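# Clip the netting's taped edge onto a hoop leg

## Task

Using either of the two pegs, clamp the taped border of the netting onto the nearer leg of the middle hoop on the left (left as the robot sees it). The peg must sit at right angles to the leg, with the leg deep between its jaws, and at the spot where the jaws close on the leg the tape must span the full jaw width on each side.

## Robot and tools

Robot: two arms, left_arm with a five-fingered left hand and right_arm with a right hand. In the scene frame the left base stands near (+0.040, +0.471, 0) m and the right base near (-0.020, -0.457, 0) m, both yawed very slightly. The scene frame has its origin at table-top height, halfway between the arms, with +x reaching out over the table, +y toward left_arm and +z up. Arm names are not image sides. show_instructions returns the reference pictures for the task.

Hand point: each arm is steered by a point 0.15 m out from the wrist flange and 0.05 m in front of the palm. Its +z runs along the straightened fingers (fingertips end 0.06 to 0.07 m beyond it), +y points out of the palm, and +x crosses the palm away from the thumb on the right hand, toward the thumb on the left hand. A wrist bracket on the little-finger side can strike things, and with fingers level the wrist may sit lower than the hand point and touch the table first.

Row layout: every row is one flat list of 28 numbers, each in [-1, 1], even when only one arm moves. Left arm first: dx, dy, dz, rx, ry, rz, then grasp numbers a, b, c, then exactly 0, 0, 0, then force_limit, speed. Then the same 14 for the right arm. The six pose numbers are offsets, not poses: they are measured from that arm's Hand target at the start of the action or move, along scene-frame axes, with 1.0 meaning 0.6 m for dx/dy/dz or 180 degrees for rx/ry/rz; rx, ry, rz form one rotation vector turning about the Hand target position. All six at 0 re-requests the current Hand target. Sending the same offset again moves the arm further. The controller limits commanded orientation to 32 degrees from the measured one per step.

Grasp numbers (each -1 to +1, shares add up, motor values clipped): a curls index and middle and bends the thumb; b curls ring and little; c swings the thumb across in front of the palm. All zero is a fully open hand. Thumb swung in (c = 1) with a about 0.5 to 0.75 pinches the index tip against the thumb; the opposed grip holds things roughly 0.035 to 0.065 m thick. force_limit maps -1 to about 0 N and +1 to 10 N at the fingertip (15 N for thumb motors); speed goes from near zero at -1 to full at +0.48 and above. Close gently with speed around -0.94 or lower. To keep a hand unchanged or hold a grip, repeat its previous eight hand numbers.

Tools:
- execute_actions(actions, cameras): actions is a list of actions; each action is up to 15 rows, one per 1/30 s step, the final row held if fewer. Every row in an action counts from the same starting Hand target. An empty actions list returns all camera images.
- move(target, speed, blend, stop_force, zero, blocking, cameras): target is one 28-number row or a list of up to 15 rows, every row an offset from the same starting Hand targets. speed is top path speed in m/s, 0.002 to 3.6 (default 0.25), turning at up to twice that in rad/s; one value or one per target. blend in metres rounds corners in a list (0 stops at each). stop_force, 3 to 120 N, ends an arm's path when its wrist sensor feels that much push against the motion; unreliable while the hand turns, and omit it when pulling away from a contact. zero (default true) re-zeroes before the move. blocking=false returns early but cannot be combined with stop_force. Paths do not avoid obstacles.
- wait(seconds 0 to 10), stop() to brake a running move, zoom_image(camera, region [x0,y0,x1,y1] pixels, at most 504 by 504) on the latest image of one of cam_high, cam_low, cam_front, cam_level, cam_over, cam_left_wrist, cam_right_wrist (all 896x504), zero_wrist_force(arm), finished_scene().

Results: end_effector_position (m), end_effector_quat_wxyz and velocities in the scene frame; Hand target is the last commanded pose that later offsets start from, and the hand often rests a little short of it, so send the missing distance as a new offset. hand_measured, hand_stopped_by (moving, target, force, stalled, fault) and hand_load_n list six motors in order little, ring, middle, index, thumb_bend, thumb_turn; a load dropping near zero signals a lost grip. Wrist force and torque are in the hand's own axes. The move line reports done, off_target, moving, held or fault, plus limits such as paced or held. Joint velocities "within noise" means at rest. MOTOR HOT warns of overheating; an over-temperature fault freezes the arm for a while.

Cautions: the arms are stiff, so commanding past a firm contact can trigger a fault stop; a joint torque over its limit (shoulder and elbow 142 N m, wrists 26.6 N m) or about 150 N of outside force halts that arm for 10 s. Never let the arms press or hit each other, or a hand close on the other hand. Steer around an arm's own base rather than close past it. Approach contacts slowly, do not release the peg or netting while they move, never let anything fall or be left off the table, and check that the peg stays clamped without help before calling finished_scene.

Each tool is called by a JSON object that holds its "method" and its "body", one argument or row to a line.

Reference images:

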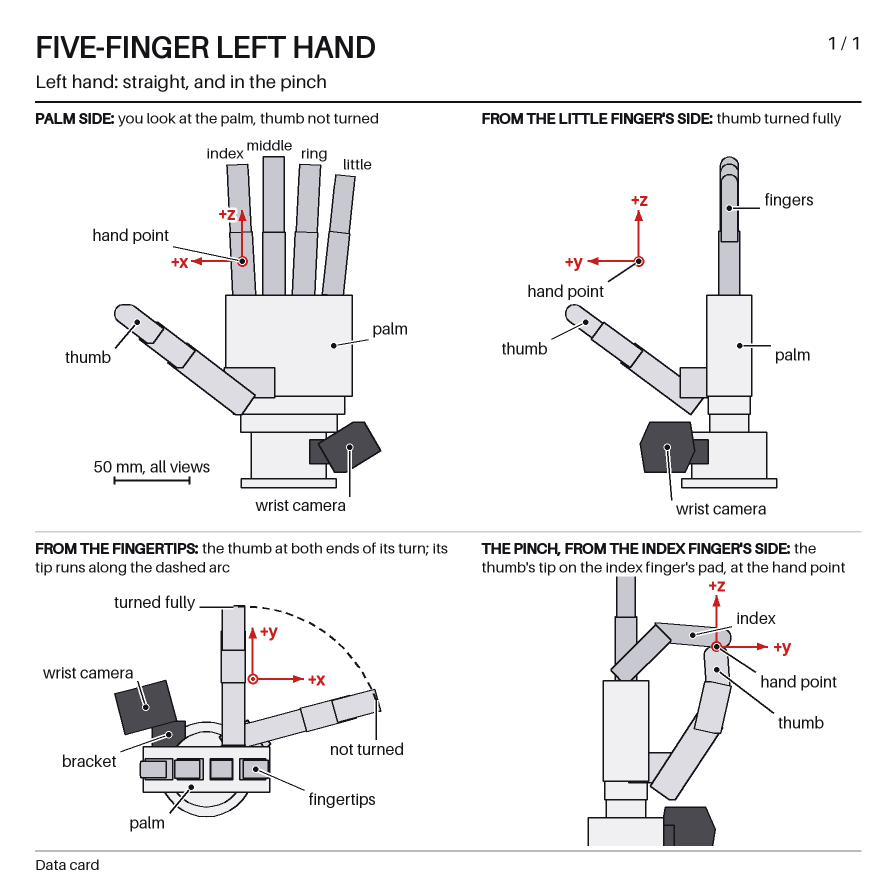

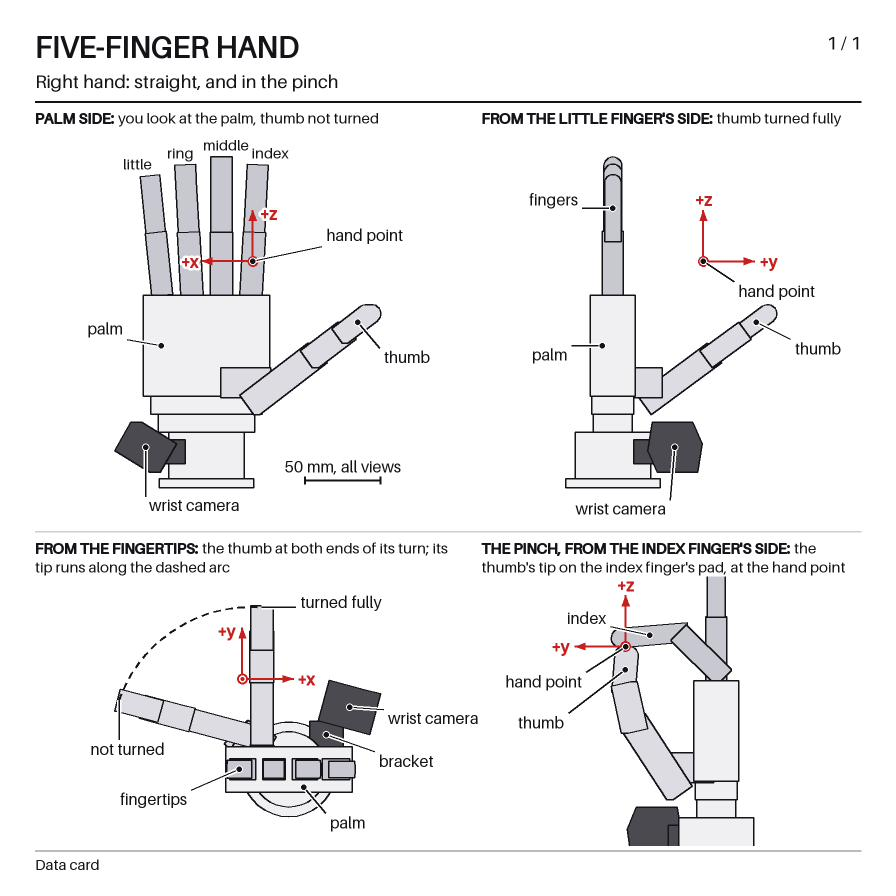

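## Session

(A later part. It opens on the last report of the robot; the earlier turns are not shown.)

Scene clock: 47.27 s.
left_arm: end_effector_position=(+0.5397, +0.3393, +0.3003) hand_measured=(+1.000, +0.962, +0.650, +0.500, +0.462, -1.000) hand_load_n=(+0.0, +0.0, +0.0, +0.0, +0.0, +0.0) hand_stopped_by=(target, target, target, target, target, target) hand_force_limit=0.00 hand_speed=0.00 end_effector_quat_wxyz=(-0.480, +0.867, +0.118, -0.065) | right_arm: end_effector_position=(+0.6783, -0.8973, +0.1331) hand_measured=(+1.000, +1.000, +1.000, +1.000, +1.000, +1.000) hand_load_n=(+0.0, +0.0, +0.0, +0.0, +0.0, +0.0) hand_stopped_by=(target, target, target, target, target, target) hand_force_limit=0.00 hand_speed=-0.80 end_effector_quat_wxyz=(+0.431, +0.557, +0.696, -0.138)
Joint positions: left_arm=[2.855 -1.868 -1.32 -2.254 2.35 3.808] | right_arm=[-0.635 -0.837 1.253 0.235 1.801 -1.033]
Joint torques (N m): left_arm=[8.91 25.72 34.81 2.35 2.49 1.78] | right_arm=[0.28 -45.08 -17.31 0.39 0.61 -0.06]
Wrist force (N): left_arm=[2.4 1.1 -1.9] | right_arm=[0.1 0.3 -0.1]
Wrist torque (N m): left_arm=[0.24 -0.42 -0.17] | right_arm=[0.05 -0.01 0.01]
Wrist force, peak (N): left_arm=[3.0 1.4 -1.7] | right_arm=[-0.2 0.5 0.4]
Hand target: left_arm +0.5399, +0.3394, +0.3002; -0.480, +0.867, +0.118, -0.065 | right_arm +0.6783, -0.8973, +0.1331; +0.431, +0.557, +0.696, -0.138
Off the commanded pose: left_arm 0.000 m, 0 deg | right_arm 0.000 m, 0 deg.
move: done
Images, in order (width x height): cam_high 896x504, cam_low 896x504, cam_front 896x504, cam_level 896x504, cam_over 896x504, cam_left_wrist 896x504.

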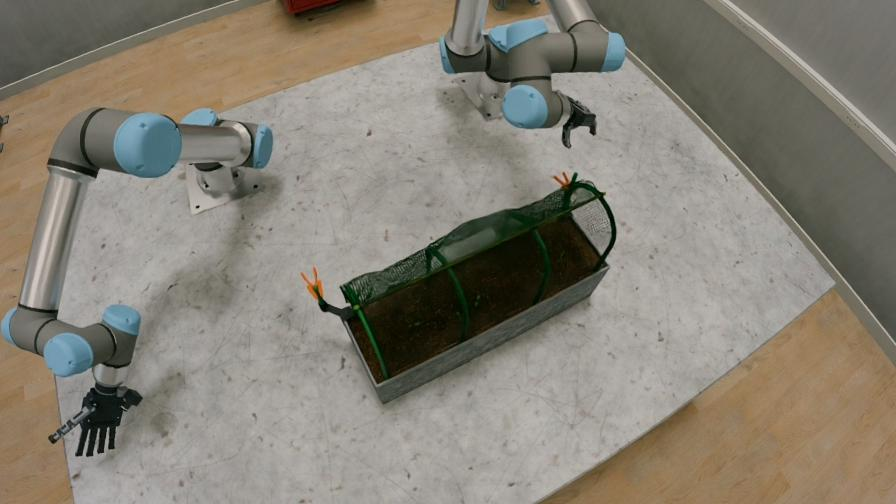

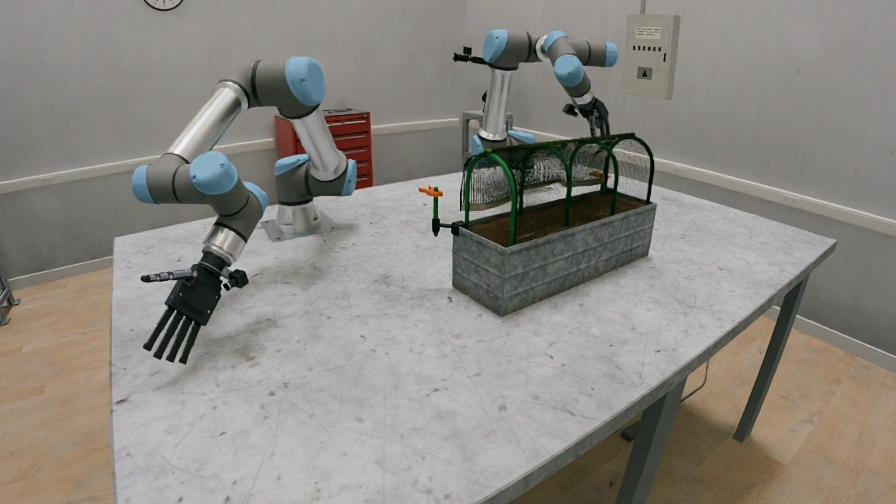

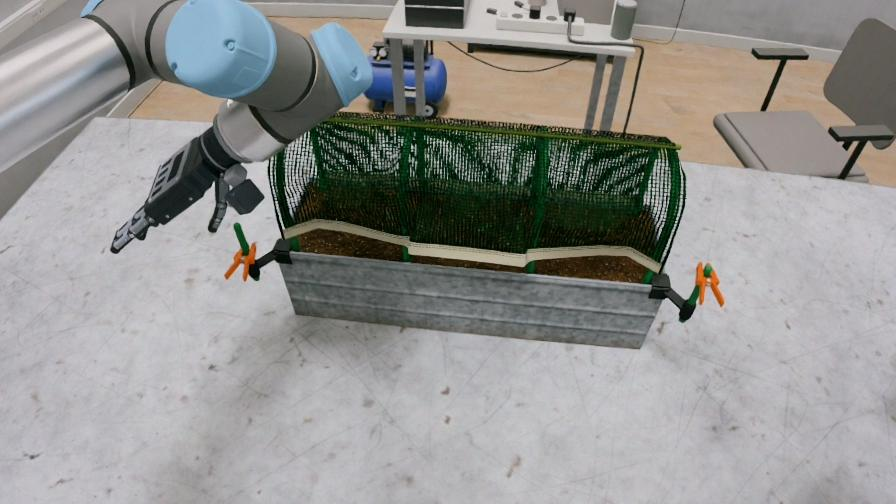

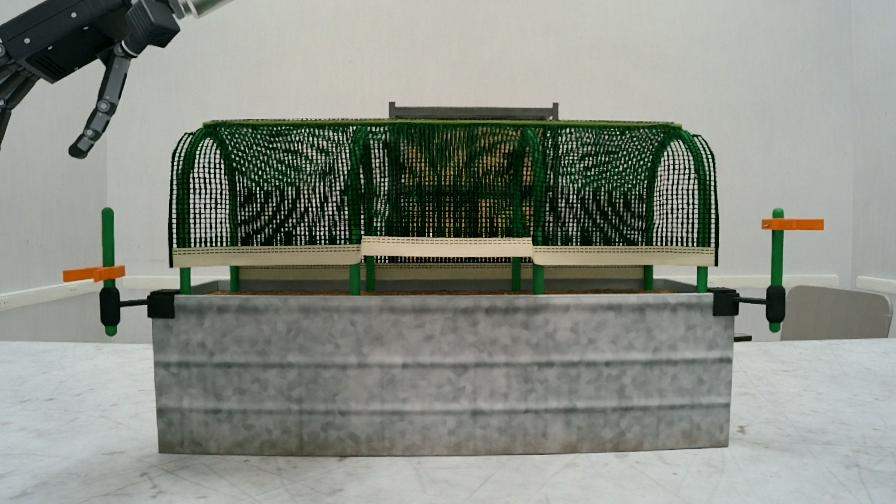

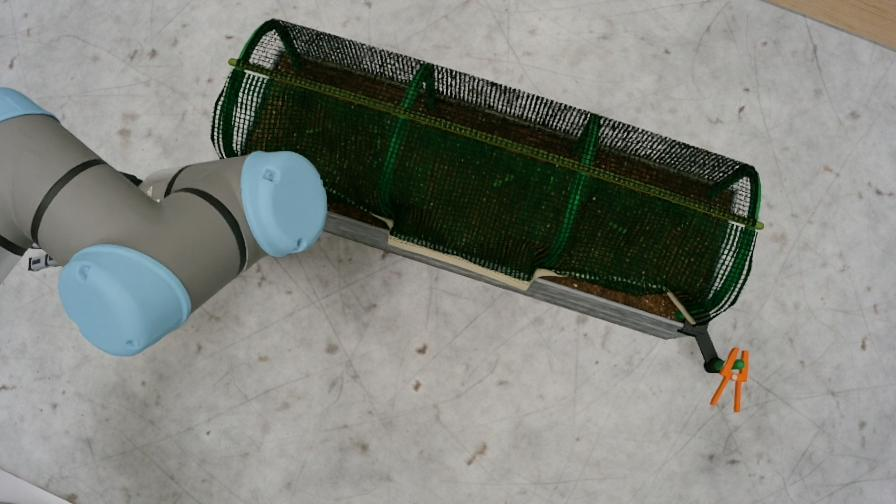

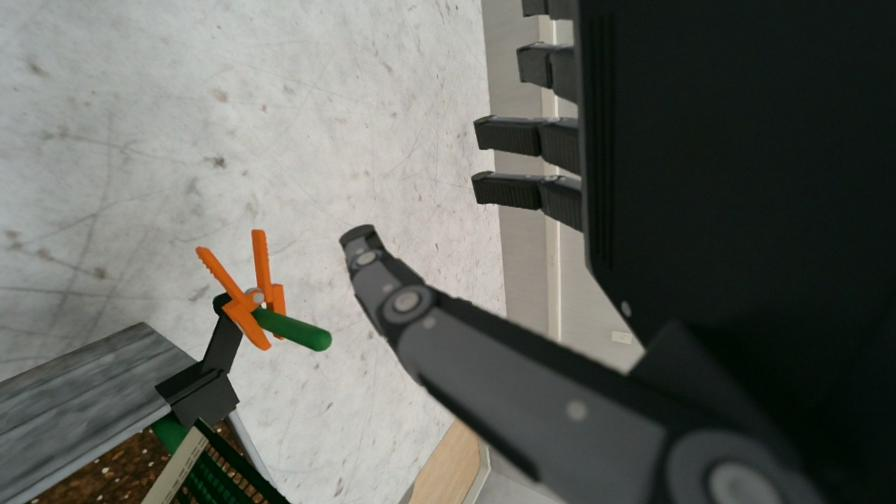

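{"method": "move", "body": {
  "target": [0,0,0,0,0,0,0.5,0,1,0,0,0,0,0.4, 0,0,0,0,0,0,0,0,0,0,0,0,0,-0.8],
  "cameras": ["cam_left_wrist"]
}}

{"method": "zoom_image", "body": {
  "camera": "cam_left_wrist",
  "region": [300, 80, 620, 340]
}}

{"method": "move", "body": {
  "target": [0,0,0,0,0,0,0.75,0,1,0,0,0,0,0.4, 0,0,0,0,0,0,0,0,0,0,0,0,0,-0.8],
  "cameras": ["cam_left_wrist"]
}}

{"method": "zoom_image", "body": {
  "camera": "cam_left_wrist",
  "region": [300, 80, 620, 340]
}}

{"method": "move", "body": {
  "target": [0,0,0,0,0,0,0.25,0,1,0,0,0,0,0.4, 0,0,0,0,0,0,0,0,0,0,0,0,0,-0.8],
  "cameras": ["cam_left_wrist"]
}}

{"method": "zoom_image", "body": {
  "camera": "cam_left_wrist",
  "region": [300, 0, 620, 260]
}}

Scene clock: 48.63 s.
left_arm: end_effector_position=(+0.5400, +0.3394, +0.3002) hand_measured=(+1.000, +0.926, +0.150, +0.000, +0.276, -1.000) hand_load_n=(+0.0, +0.0, +0.0, +0.0, +0.0, +0.0) hand_stopped_by=(target, target, target, target, target, target) hand_force_limit=0.00 hand_speed=0.40 end_effector_quat_wxyz=(-0.480, +0.867, +0.118, -0.065) | right_arm: end_effector_position=(+0.6783, -0.8973, +0.1331) hand_measured=(+1.000, +1.000, +1.000, +1.000, +1.000, +1.000) hand_load_n=(+0.5, +0.0, +0.0, +0.0, +0.0, +0.0) hand_stopped_by=(target, target, target, target, target, target) hand_force_limit=0.00 hand_speed=-0.80 end_effector_quat_wxyz=(+0.431, +0.557, +0.696, -0.138)
Joint positions: left_arm=[2.855 -1.868 -1.32 -2.253 2.35 3.808] | right_arm=[-0.635 -0.837 1.253 0.235 1.801 -1.033]
Joint torques (N m): left_arm=[9.59 26.04 33.62 1.74 2.01 1.73] | right_arm=[0.62 -45 -16.94 0.43 0.71 -0.01]
Wrist force (N): left_arm=[2.4 1.2 -1.8] | right_arm=[0.2 0.0 0.0]
Wrist torque (N m): left_arm=[0.27 -0.42 -0.17] | right_arm=[0.02 -0.02 0.01]
Wrist force, peak (N): left_arm=[2.5 1.4 -1.9] | right_arm=[0.0 0.2 0.6]
Hand target: left_arm +0.5399, +0.3394, +0.3002; -0.480, +0.867, +0.118, -0.065 | right_arm +0.6783, -0.8973, +0.1331; +0.431, +0.557, +0.696, -0.138
Off the commanded pose: left_arm 0.000 m, 0 deg | right_arm 0.000 m, 0 deg.
move: done
Images, in order (width x height): cam_left_wrist 896x504.

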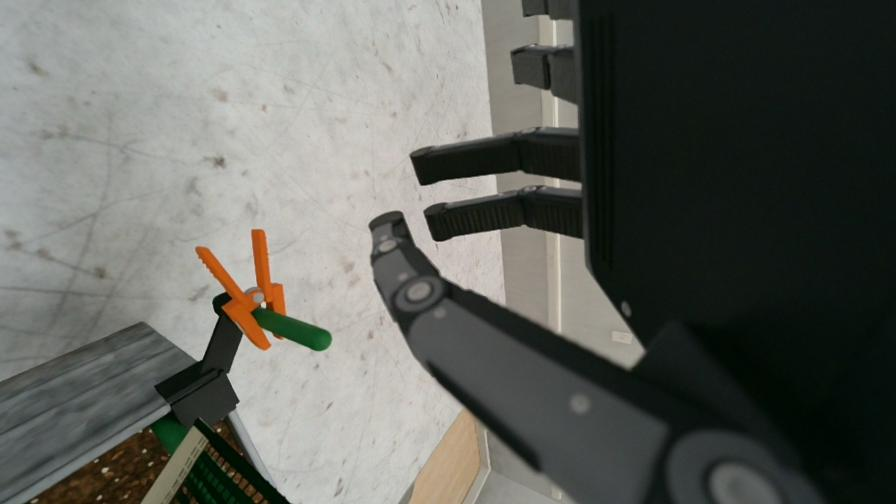

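Scaled by 1.575 from the camera's 896x504 image, which has a finer 1280x720 frame.

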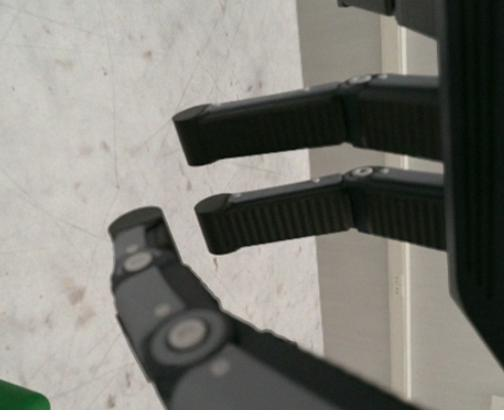

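Scene clock: 49.13 s.
left_arm: end_effector_position=(+0.5400, +0.3394, +0.3002) hand_measured=(+1.000, +0.888, -0.264, -0.364, +0.098, -1.000) hand_load_n=(+0.0, +0.0, +19.0, +4.5, +6.5, -10.5) hand_stopped_by=(target, target, force, force, force, target) hand_force_limit=0.00 hand_speed=0.40 end_effector_quat_wxyz=(-0.480, +0.867, +0.118, -0.065) | right_arm: end_effector_position=(+0.6783, -0.8973, +0.1331) hand_measured=(+1.000, +1.000, +1.000, +1.000, +1.000, +1.000) hand_load_n=(+0.0, +0.0, +0.0, +0.0, +0.0, +0.0) hand_stopped_by=(target, target, target, target, target, target) hand_force_limit=0.00 hand_speed=-0.80 end_effector_quat_wxyz=(+0.431, +0.557, +0.696, -0.138)
Joint positions: left_arm=[2.855 -1.868 -1.32 -2.253 2.35 3.808] | right_arm=[-0.635 -0.837 1.253 0.235 1.801 -1.033]
Joint torques (N m): left_arm=[8.88 27.16 32.62 1.16 1.33 1.43] | right_arm=[-0.18 -44.78 -16.79 0.36 0.63 -0.05]
Wrist force (N): left_arm=[2.4 1.2 -1.6] | right_arm=[0.5 -0.1 -0.1]
Wrist torque (N m): left_arm=[0.26 -0.41 -0.17] | right_arm=[0.00 -0.08 0.03]
Wrist force, peak (N): left_arm=[2.6 1.3 -1.6] | right_arm=[0.5 -0.1 -0.1]
Hand target: left_arm +0.5399, +0.3394, +0.3002; -0.480, +0.867, +0.118, -0.065 | right_arm +0.6783, -0.8973, +0.1331; +0.431, +0.557, +0.696, -0.138
Off the commanded pose: left_arm 0.000 m, 0 deg | right_arm 0.000 m, 0 deg.
move: done
Images, in order (width x height): cam_left_wrist 896x504.

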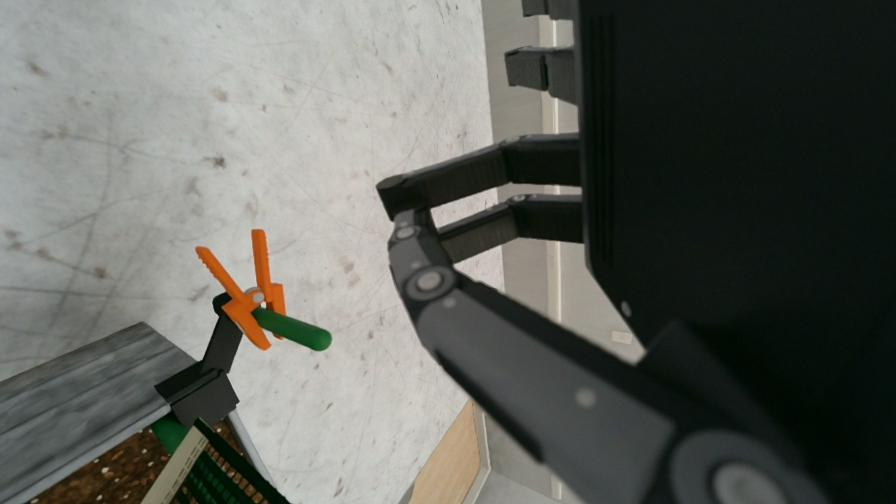

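Scaled by 1.575 from the camera's 896x504 image, which has a finer 1280x720 frame.

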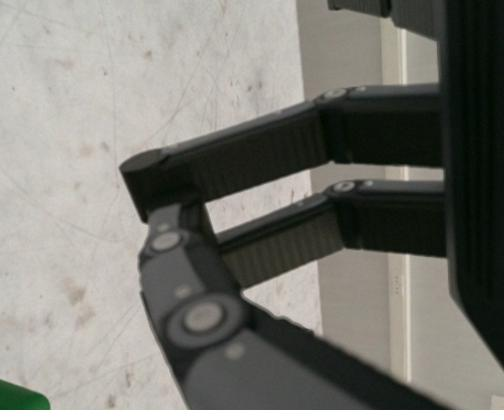

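Scene clock: 49.67 s.
left_arm: end_effector_position=(+0.5400, +0.3394, +0.3002) hand_measured=(+1.000, +0.962, +0.650, +0.500, +0.462, -1.000) hand_load_n=(+0.0, +0.0, +0.0, +0.0, +0.0, +0.0) hand_stopped_by=(target, target, target, target, target, target) hand_force_limit=0.00 hand_speed=0.40 end_effector_quat_wxyz=(-0.480, +0.867, +0.118, -0.065) | right_arm: end_effector_position=(+0.6783, -0.8973, +0.1331) hand_measured=(+1.000, +1.000, +1.000, +1.000, +1.000, +1.000) hand_load_n=(+0.0, +0.0, +0.0, +0.0, +0.0, +0.0) hand_stopped_by=(target, target, target, target, target, target) hand_force_limit=0.00 hand_speed=-0.80 end_effector_quat_wxyz=(+0.431, +0.557, +0.696, -0.138)
Joint positions: left_arm=[2.855 -1.868 -1.32 -2.253 2.35 3.808] | right_arm=[-0.635 -0.837 1.253 0.235 1.801 -1.033]
Joint torques (N m): left_arm=[8.26 27.53 29.82 0.45 0.58 1.19] | right_arm=[-0.27 -44.81 -17.53 0.47 0.69 -0.08]
Wrist force (N): left_arm=[2.5 1.2 -1.8] | right_arm=[0.3 0.0 0.1]
Wrist torque (N m): left_arm=[0.26 -0.43 -0.16] | right_arm=[0.00 -0.04 0.01]
Wrist force, peak (N): left_arm=[2.6 1.4 -1.8] | right_arm=[0.6 0.0 0.0]
Hand target: left_arm +0.5399, +0.3394, +0.3002; -0.480, +0.867, +0.118, -0.065 | right_arm +0.6783, -0.8973, +0.1331; +0.431, +0.557, +0.696, -0.138
Off the commanded pose: left_arm 0.000 m, 0 deg | right_arm 0.000 m, 0 deg.
move: done
Images, in order (width x height): cam_left_wrist 896x504.

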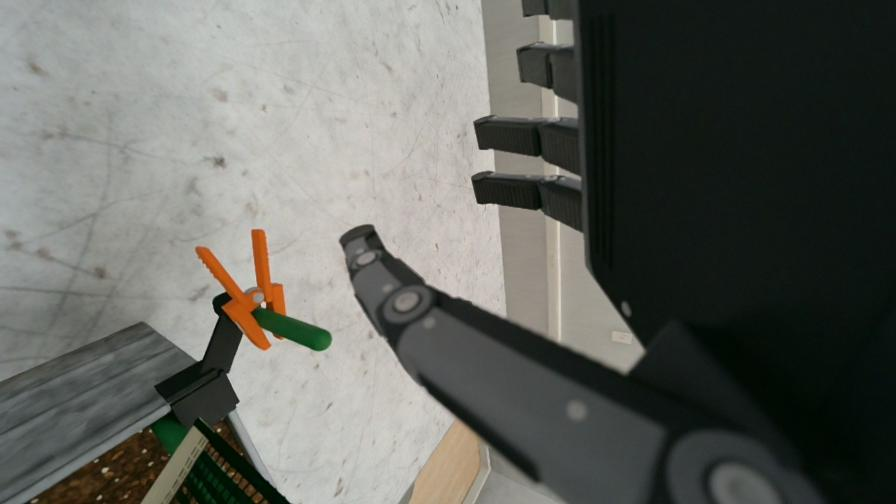

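Scaled by 1.575 from the camera's 896x504 image, which has a finer 1280x720 frame.

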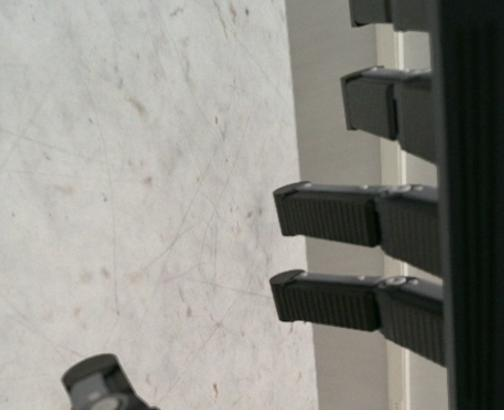

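{"method": "move", "body": {
  "target": [0.0333,-0.05,-0.0333,0,0,-0.0611,0.25,0,1,0,0,0,0,0.4, 0,0,0,0,0,0,0,0,0,0,0,0,0,-0.8],
  "speed": 0.2,
  "cameras": ["cam_front", "cam_level", "cam_over", "cam_left_wrist"]
}}

{"method": "zoom_image", "body": {
  "camera": "cam_left_wrist",
  "region": [150, 150, 500, 430]
}}

{"method": "zoom_image", "body": {
  "camera": "cam_level",
  "region": [0, 120, 200, 320]
}}

Scene clock: 56.20 s.
left_arm: end_effector_position=(+0.5599, +0.3094, +0.2803) hand_measured=(+1.000, +0.962, +0.650, +0.500, +0.462, -1.000) hand_load_n=(+0.0, +0.0, +0.0, +0.0, +0.0, +0.0) hand_stopped_by=(target, target, target, target, target, target) hand_force_limit=0.00 hand_speed=0.40 end_effector_quat_wxyz=(-0.484, +0.874, +0.034, -0.019) | right_arm: end_effector_position=(+0.6783, -0.8973, +0.1331) hand_measured=(+1.000, +1.000, +1.000, +1.000, +1.000, +1.000) hand_load_n=(+0.0, +0.0, +0.0, +0.0, +0.0, +0.0) hand_stopped_by=(target, target, target, target, target, target) hand_force_limit=0.00 hand_speed=-0.80 end_effector_quat_wxyz=(+0.431, +0.557, +0.696, -0.138)
Joint positions: left_arm=[2.798 -1.866 -1.397 -2.065 2.435 3.963] | right_arm=[-0.635 -0.837 1.253 0.235 1.801 -1.033]
Joint torques (N m): left_arm=[-10.92 43.31 8.99 3.06 2.87 1.87] | right_arm=[0.94 -44.46 -17.05 0.46 0.68 -0.03]
Wrist force (N): left_arm=[2.4 1.1 -1.8] | right_arm=[0.4 0.2 0.0]
Wrist torque (N m): left_arm=[0.27 -0.46 -0.19] | right_arm=[0.03 -0.07 0.03]
Wrist force, peak (N): left_arm=[2.6 1.6 -2.0] | right_arm=[0.5 0.3 -0.1]
Hand target: left_arm +0.5599, +0.3094, +0.2802; -0.484, +0.874, +0.034, -0.019 | right_arm +0.6783, -0.8973, +0.1331; +0.431, +0.557, +0.696, -0.138
Off the commanded pose: left_arm 0.000 m, 0 deg | right_arm 0.000 m, 0 deg.
move: done
Images, in order (width x height): cam_front 896x504, cam_level 896x504, cam_over 896x504, cam_left_wrist 896x504.

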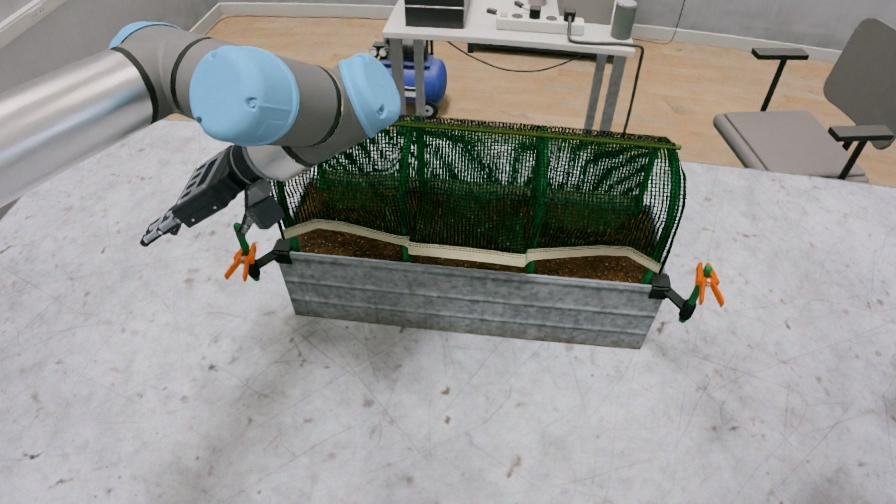

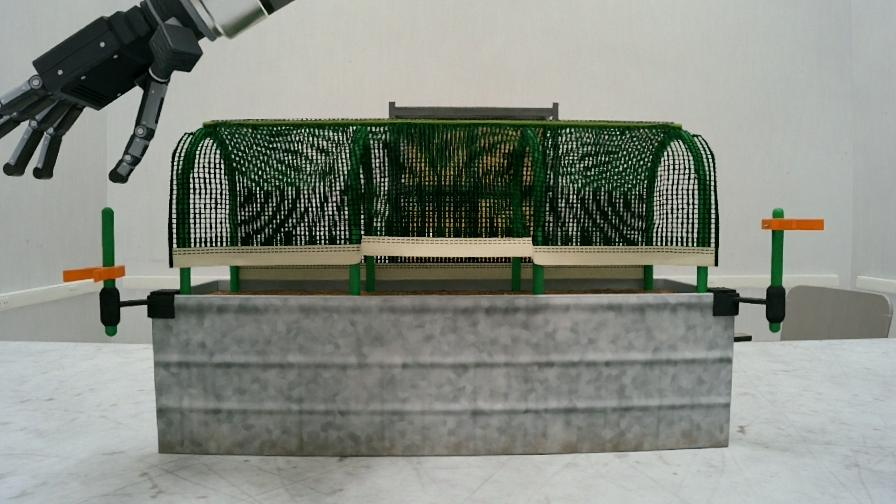

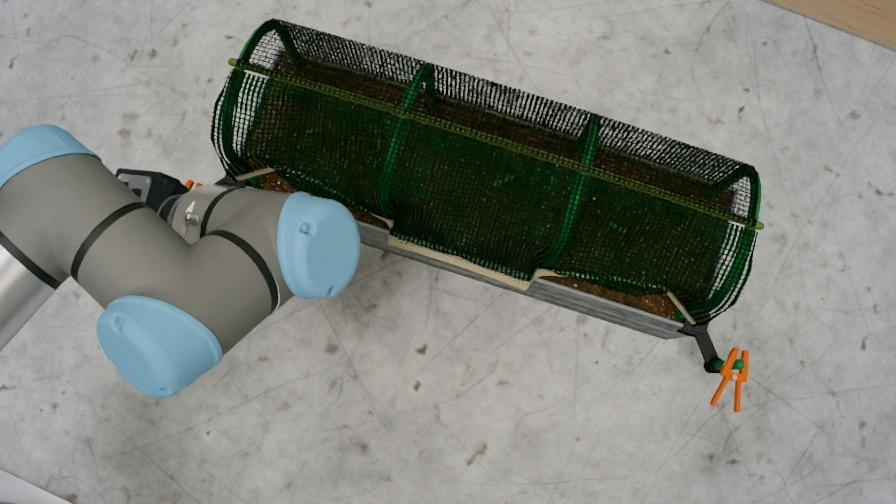

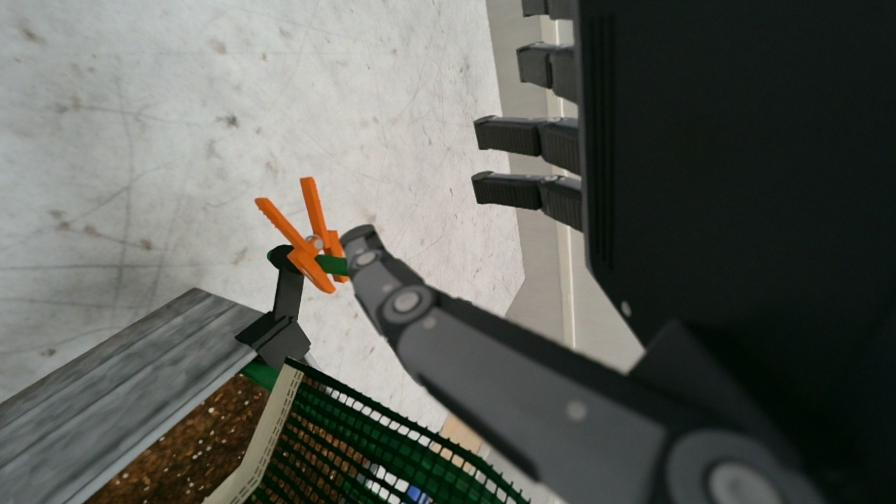

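Scaled by 1.440 from the camera's 896x504 image, which has a finer 1280x720 frame.

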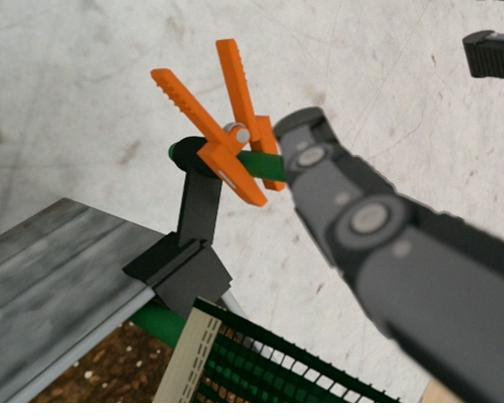

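Scaled by 2.520 from the camera's 896x504 image, which has a finer 1280x720 frame.

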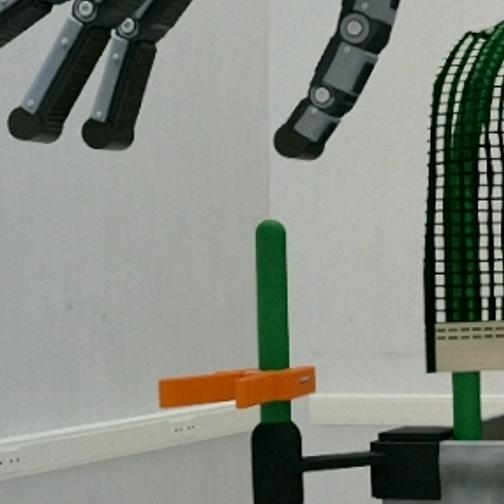

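{"method": "move", "body": {
  "target": [0.003,-0.004,-0.1133,0,0,0,0.25,0,1,0,0,0,0,0.4, 0,0,0,0,0,0,0,0,0,0,0,0,0,-0.8],
  "speed": 0.12,
  "cameras": ["cam_front", "cam_level", "cam_left_wrist"]
}}

{"method": "zoom_image", "body": {
  "camera": "cam_left_wrist",
  "region": [250, 80, 600, 360]
}}

{"method": "zoom_image", "body": {
  "camera": "cam_level",
  "region": [0, 160, 180, 320]
}}

Scene clock: 58.70 s.
left_arm: end_effector_position=(+0.5617, +0.3070, +0.2124) hand_measured=(+1.000, +0.962, +0.650, +0.500, +0.462, -1.000) hand_load_n=(+0.0, -0.5, +0.0, +0.0, +0.0, +0.0) hand_stopped_by=(target, target, target, target, target, target) hand_force_limit=0.00 hand_speed=0.40 end_effector_quat_wxyz=(-0.484, +0.874, +0.034, -0.019) | right_arm: end_effector_position=(+0.6783, -0.8973, +0.1331) hand_measured=(+1.000, +1.000, +1.000, +1.000, +1.000, +1.000) hand_load_n=(+0.0, +0.0, +0.0, +0.0, +0.0, +0.0) hand_stopped_by=(target, target, target, target, target, target) hand_force_limit=0.00 hand_speed=-0.80 end_effector_quat_wxyz=(+0.431, +0.557, +0.696, -0.138)
Joint positions: left_arm=[2.796 -1.906 -1.52 -1.904 2.433 3.96] | right_arm=[-0.635 -0.837 1.253 0.235 1.801 -1.033]
Joint torques (N m): left_arm=[-11.54 27.34 9.33 2.89 2.66 1.82] | right_arm=[0.05 -44.57 -17.6 0.44 0.69 -0.07]
Wrist force (N): left_arm=[2.5 1.3 -2.0] | right_arm=[0.1 0.3 0.1]
Wrist torque (N m): left_arm=[0.32 -0.49 -0.20] | right_arm=[0.04 -0.02 0.01]
Wrist force, peak (N): left_arm=[2.7 1.6 -2.1] | right_arm=[0.7 -0.3 0.0]
Hand target: left_arm +0.5617, +0.3070, +0.2123; -0.484, +0.874, +0.034, -0.019 | right_arm +0.6783, -0.8973, +0.1331; +0.431, +0.557, +0.696, -0.138
Off the commanded pose: left_arm 0.000 m, 0 deg | right_arm 0.000 m, 0 deg.
move: done
Images, in order (width x height): cam_front 896x504, cam_level 896x504, cam_left_wrist 896x504.

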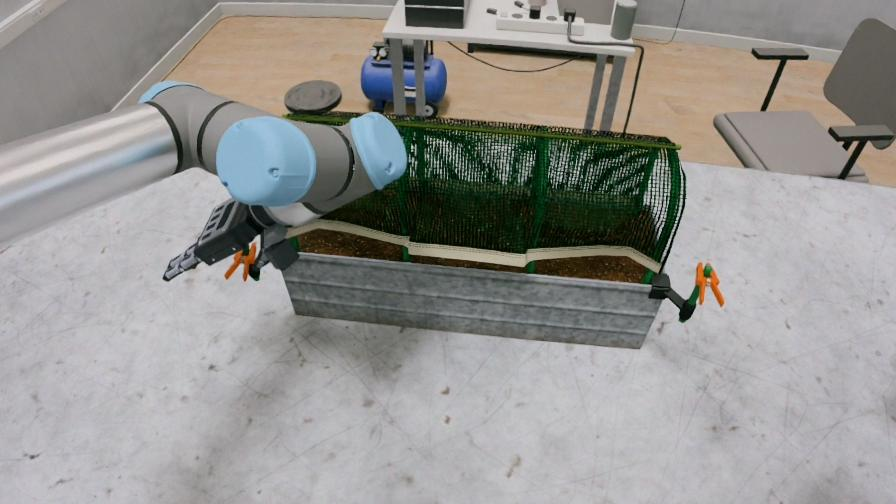

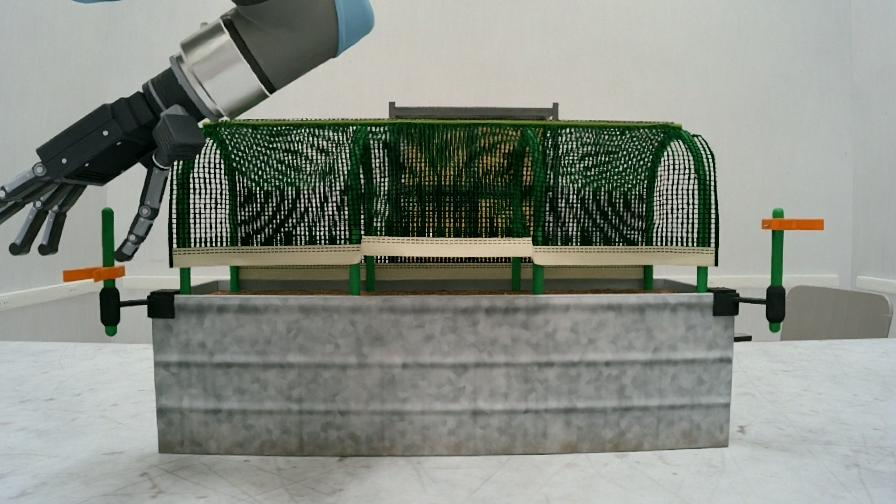

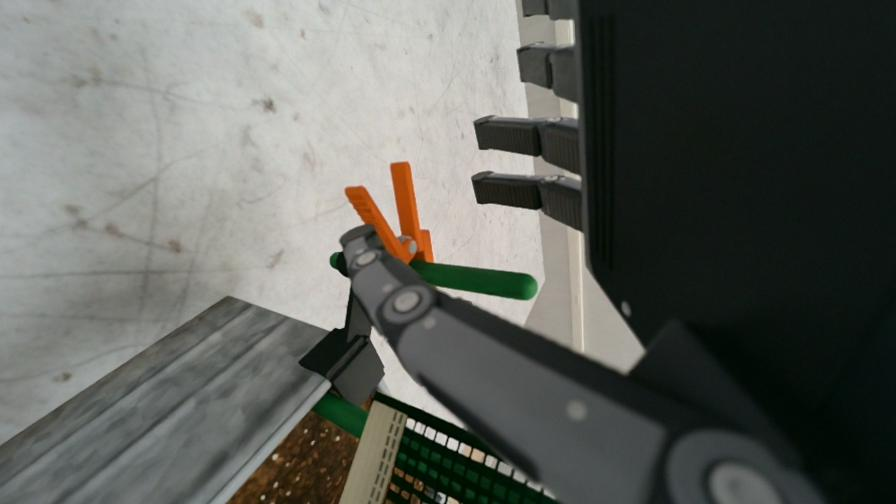

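Scaled by 1.440 from the camera's 896x504 image, which has a finer 1280x720 frame.

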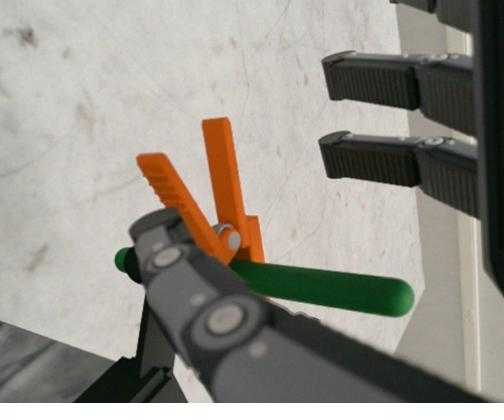

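Scaled by 2.800 from the camera's 896x504 image, which has a finer 1280x720 frame.

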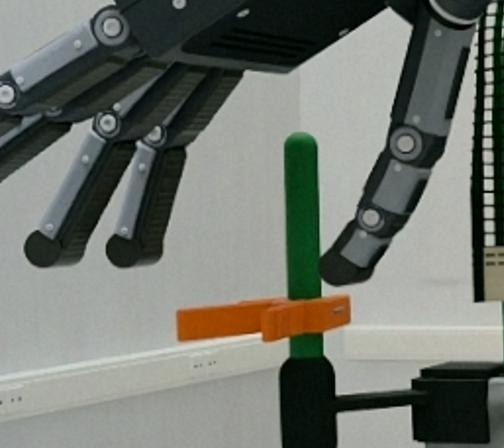

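{"method": "move", "body": {
  "target": [0,0,-0.0362,0,0,0,0.25,0,1,0,0,0,0,0.4, 0,0,0,0,0,0,0,0,0,0,0,0,0,-0.8],
  "speed": 0.1,
  "cameras": ["cam_front", "cam_level", "cam_left_wrist"]
}}

{"method": "zoom_image", "body": {
  "camera": "cam_left_wrist",
  "region": [300, 60, 600, 300]
}}

{"method": "zoom_image", "body": {
  "camera": "cam_level",
  "region": [0, 180, 180, 320]
}}

Scene clock: 60.10 s.
left_arm: end_effector_position=(+0.5617, +0.3069, +0.1907) hand_measured=(+1.000, +0.962, +0.650, +0.500, +0.462, -1.000) hand_load_n=(+0.0, +0.0, +0.0, +0.0, +0.0, +0.0) hand_stopped_by=(target, target, target, target, target, target) hand_force_limit=0.00 hand_speed=0.40 end_effector_quat_wxyz=(-0.484, +0.874, +0.034, -0.019) | right_arm: end_effector_position=(+0.6783, -0.8973, +0.1331) hand_measured=(+1.000, +1.000, +1.000, +1.000, +1.000, +1.000) hand_load_n=(+0.0, +0.0, +0.0, +0.0, +0.0, +0.0) hand_stopped_by=(target, target, target, target, target, target) hand_force_limit=0.00 hand_speed=-0.80 end_effector_quat_wxyz=(+0.431, +0.557, +0.696, -0.138)
Joint positions: left_arm=[2.796 -1.921 -1.557 -1.852 2.433 3.96] | right_arm=[-0.635 -0.837 1.253 0.235 1.801 -1.033]
Joint torques (N m): left_arm=[-7.17 27.32 8.4 2.81 0.28 1.67] | right_arm=[0.64 -44.4 -17.46 0.49 0.63 -0.02]
Wrist force (N): left_arm=[2.5 1.4 -2.1] | right_arm=[0.3 0.3 0.2]
Wrist torque (N m): left_arm=[0.35 -0.47 -0.21] | right_arm=[0.04 -0.04 0.03]
Wrist force, peak (N): left_arm=[2.5 1.8 -2.2] | right_arm=[0.1 0.5 0.2]
Hand target: left_arm +0.5617, +0.3070, +0.1905; -0.484, +0.874, +0.034, -0.019 | right_arm +0.6783, -0.8973, +0.1331; +0.431, +0.557, +0.696, -0.138
Off the commanded pose: left_arm 0.000 m, 0 deg | right_arm 0.000 m, 0 deg.
move: done
Images, in order (width x height): cam_front 896x504, cam_level 896x504, cam_left_wrist 896x504.

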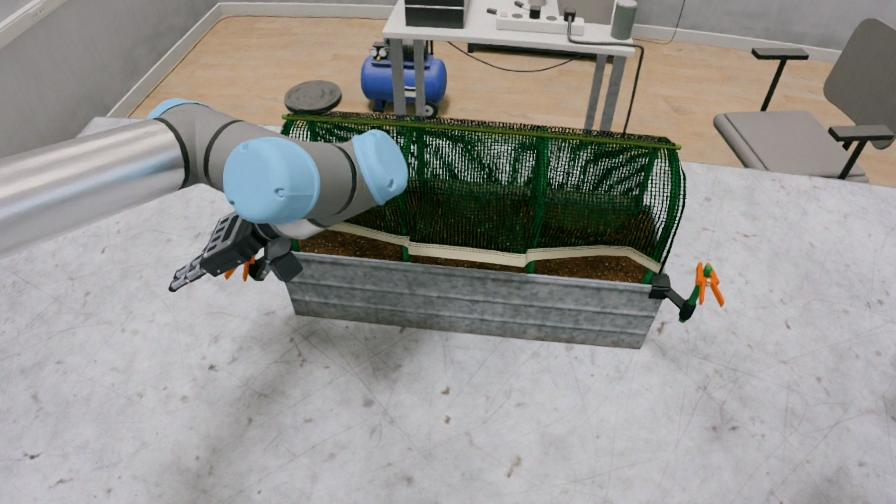

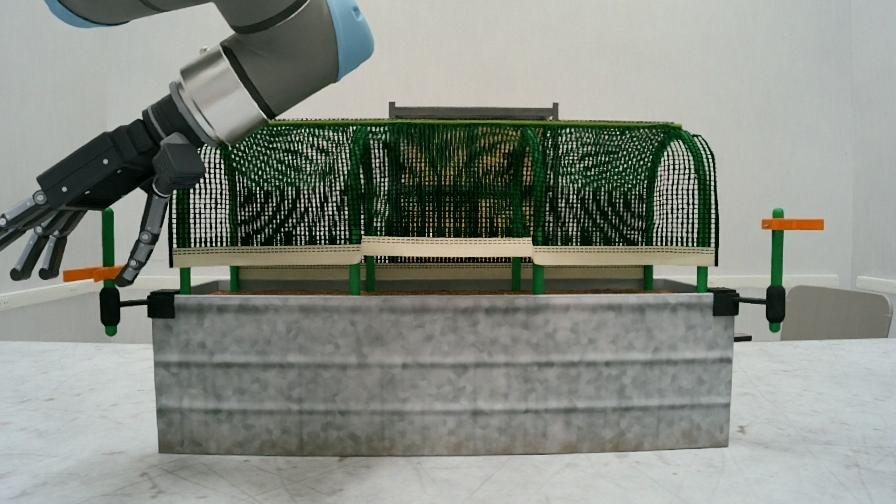

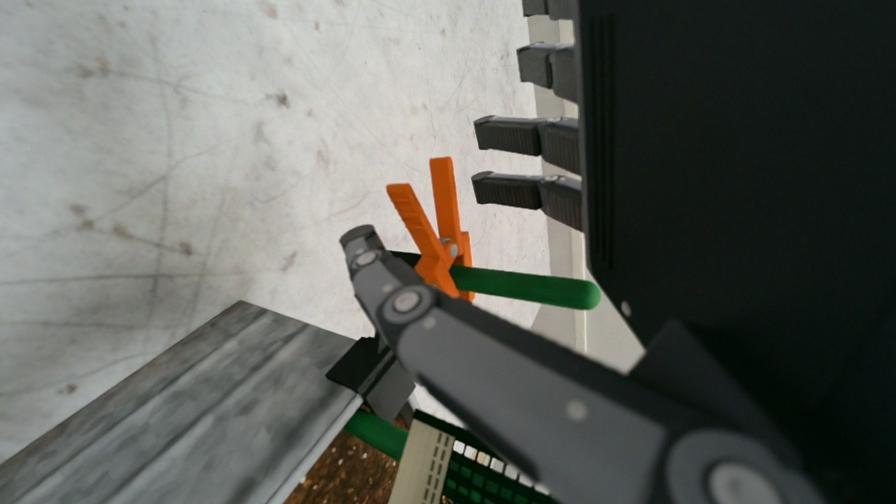

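Scaled by 1.680 from the camera's 896x504 image, which has a finer 1280x720 frame.

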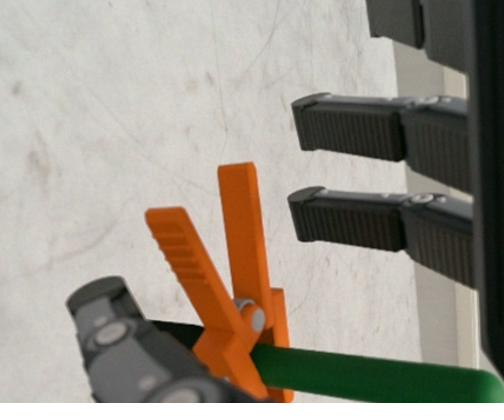

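Scaled by 2.800 from the camera's 896x504 image, which has a finer 1280x720 frame.

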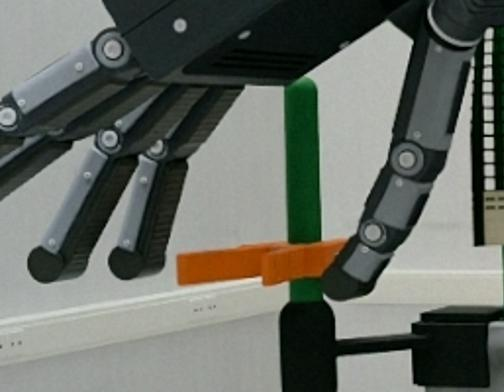

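{"method": "execute_actions", "body": {
  "actions": [],
  "cameras": ["cam_level","cam_left_wrist","cam_over"]
}}

Scene clock: 61.07 s.
left_arm: end_effector_position=(+0.5617, +0.3069, +0.1905) hand_measured=(+1.000, +0.962, +0.650, +0.500, +0.462, -1.000) hand_load_n=(+0.0, +0.0, +0.0, +0.0, +0.0, +0.0) hand_stopped_by=(target, target, target, target, target, target) hand_force_limit=0.00 hand_speed=0.40 end_effector_quat_wxyz=(-0.484, +0.874, +0.034, -0.019) | right_arm: end_effector_position=(+0.6783, -0.8973, +0.1331) hand_measured=(+1.000, +1.000, +1.000, +1.000, +1.000, +1.000) hand_load_n=(+0.0, +0.0, +0.0, +0.0, +0.0, +0.0) hand_stopped_by=(target, target, target, target, target, target) hand_force_limit=0.00 hand_speed=-0.80 end_effector_quat_wxyz=(+0.431, +0.557, +0.696, -0.138)
Joint positions: left_arm=[2.796 -1.921 -1.557 -1.852 2.433 3.96] | right_arm=[-0.635 -0.837 1.253 0.235 1.801 -1.033]
Joint velocities: within noise
Joint torques (N m): left_arm=[4.03 27.57 6.8 2.93 0.34 1.91] | right_arm=[0.4 -44.83 -17.56 0.49 0.59 -0.05]
Wrist force (N): left_arm=[2.4 1.4 -2.2] | right_arm=[0.1 -0.1 -0.1]
Wrist torque (N m): left_arm=[0.35 -0.47 -0.21] | right_arm=[0.00 -0.01 0.00]
Wrist force, peak (N): left_arm=[2.9 1.6 -2.3] | right_arm=[0.0 0.5 0.2]
Hand target: left_arm +0.5617, +0.3070, +0.1905; -0.484, +0.874, +0.034, -0.019 | right_arm +0.6783, -0.8973, +0.1331; +0.431, +0.557, +0.696, -0.138
Off the commanded pose: left_arm 0.000 m, 0 deg | right_arm 0.000 m, 0 deg.
Images, in order (width x height): cam_level 896x504, cam_over 896x504, cam_left_wrist 896x504.

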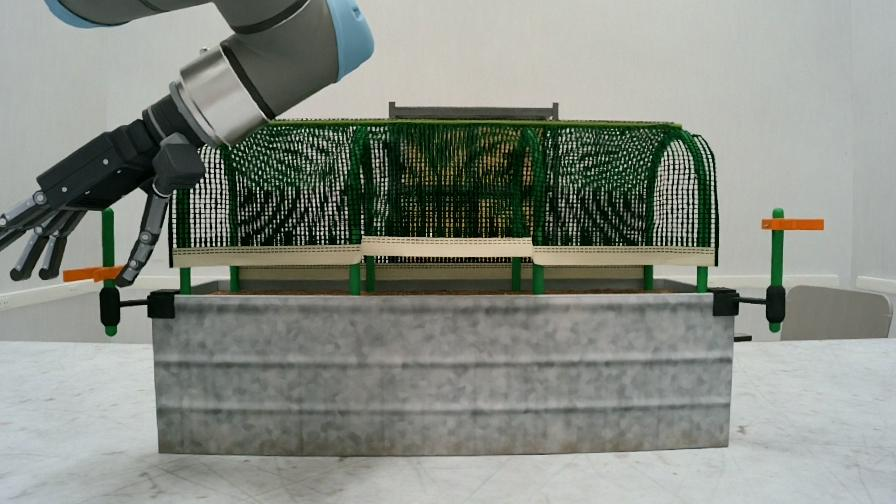

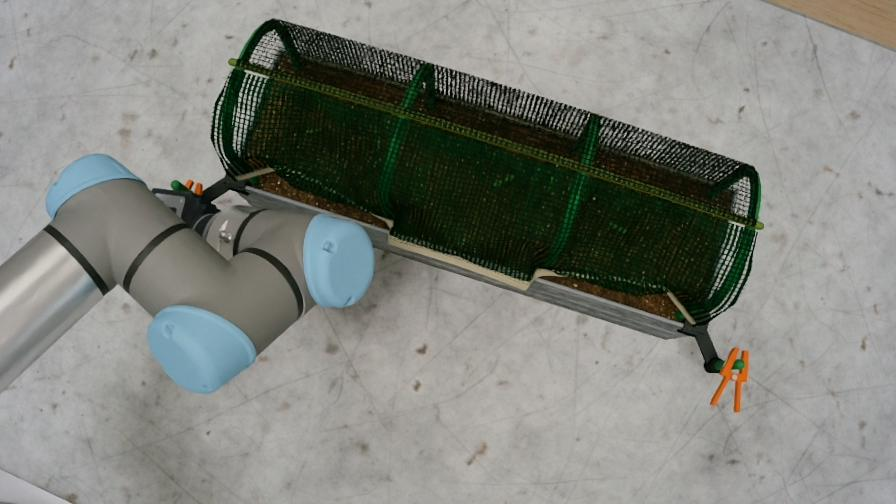

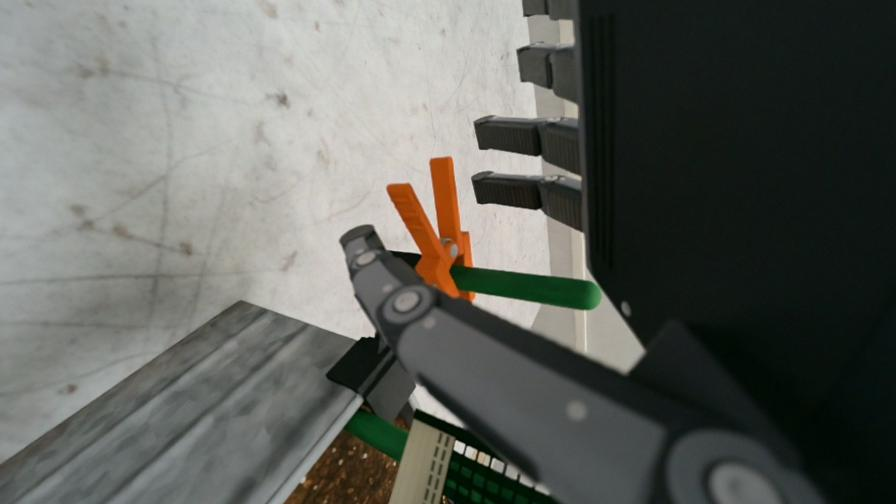

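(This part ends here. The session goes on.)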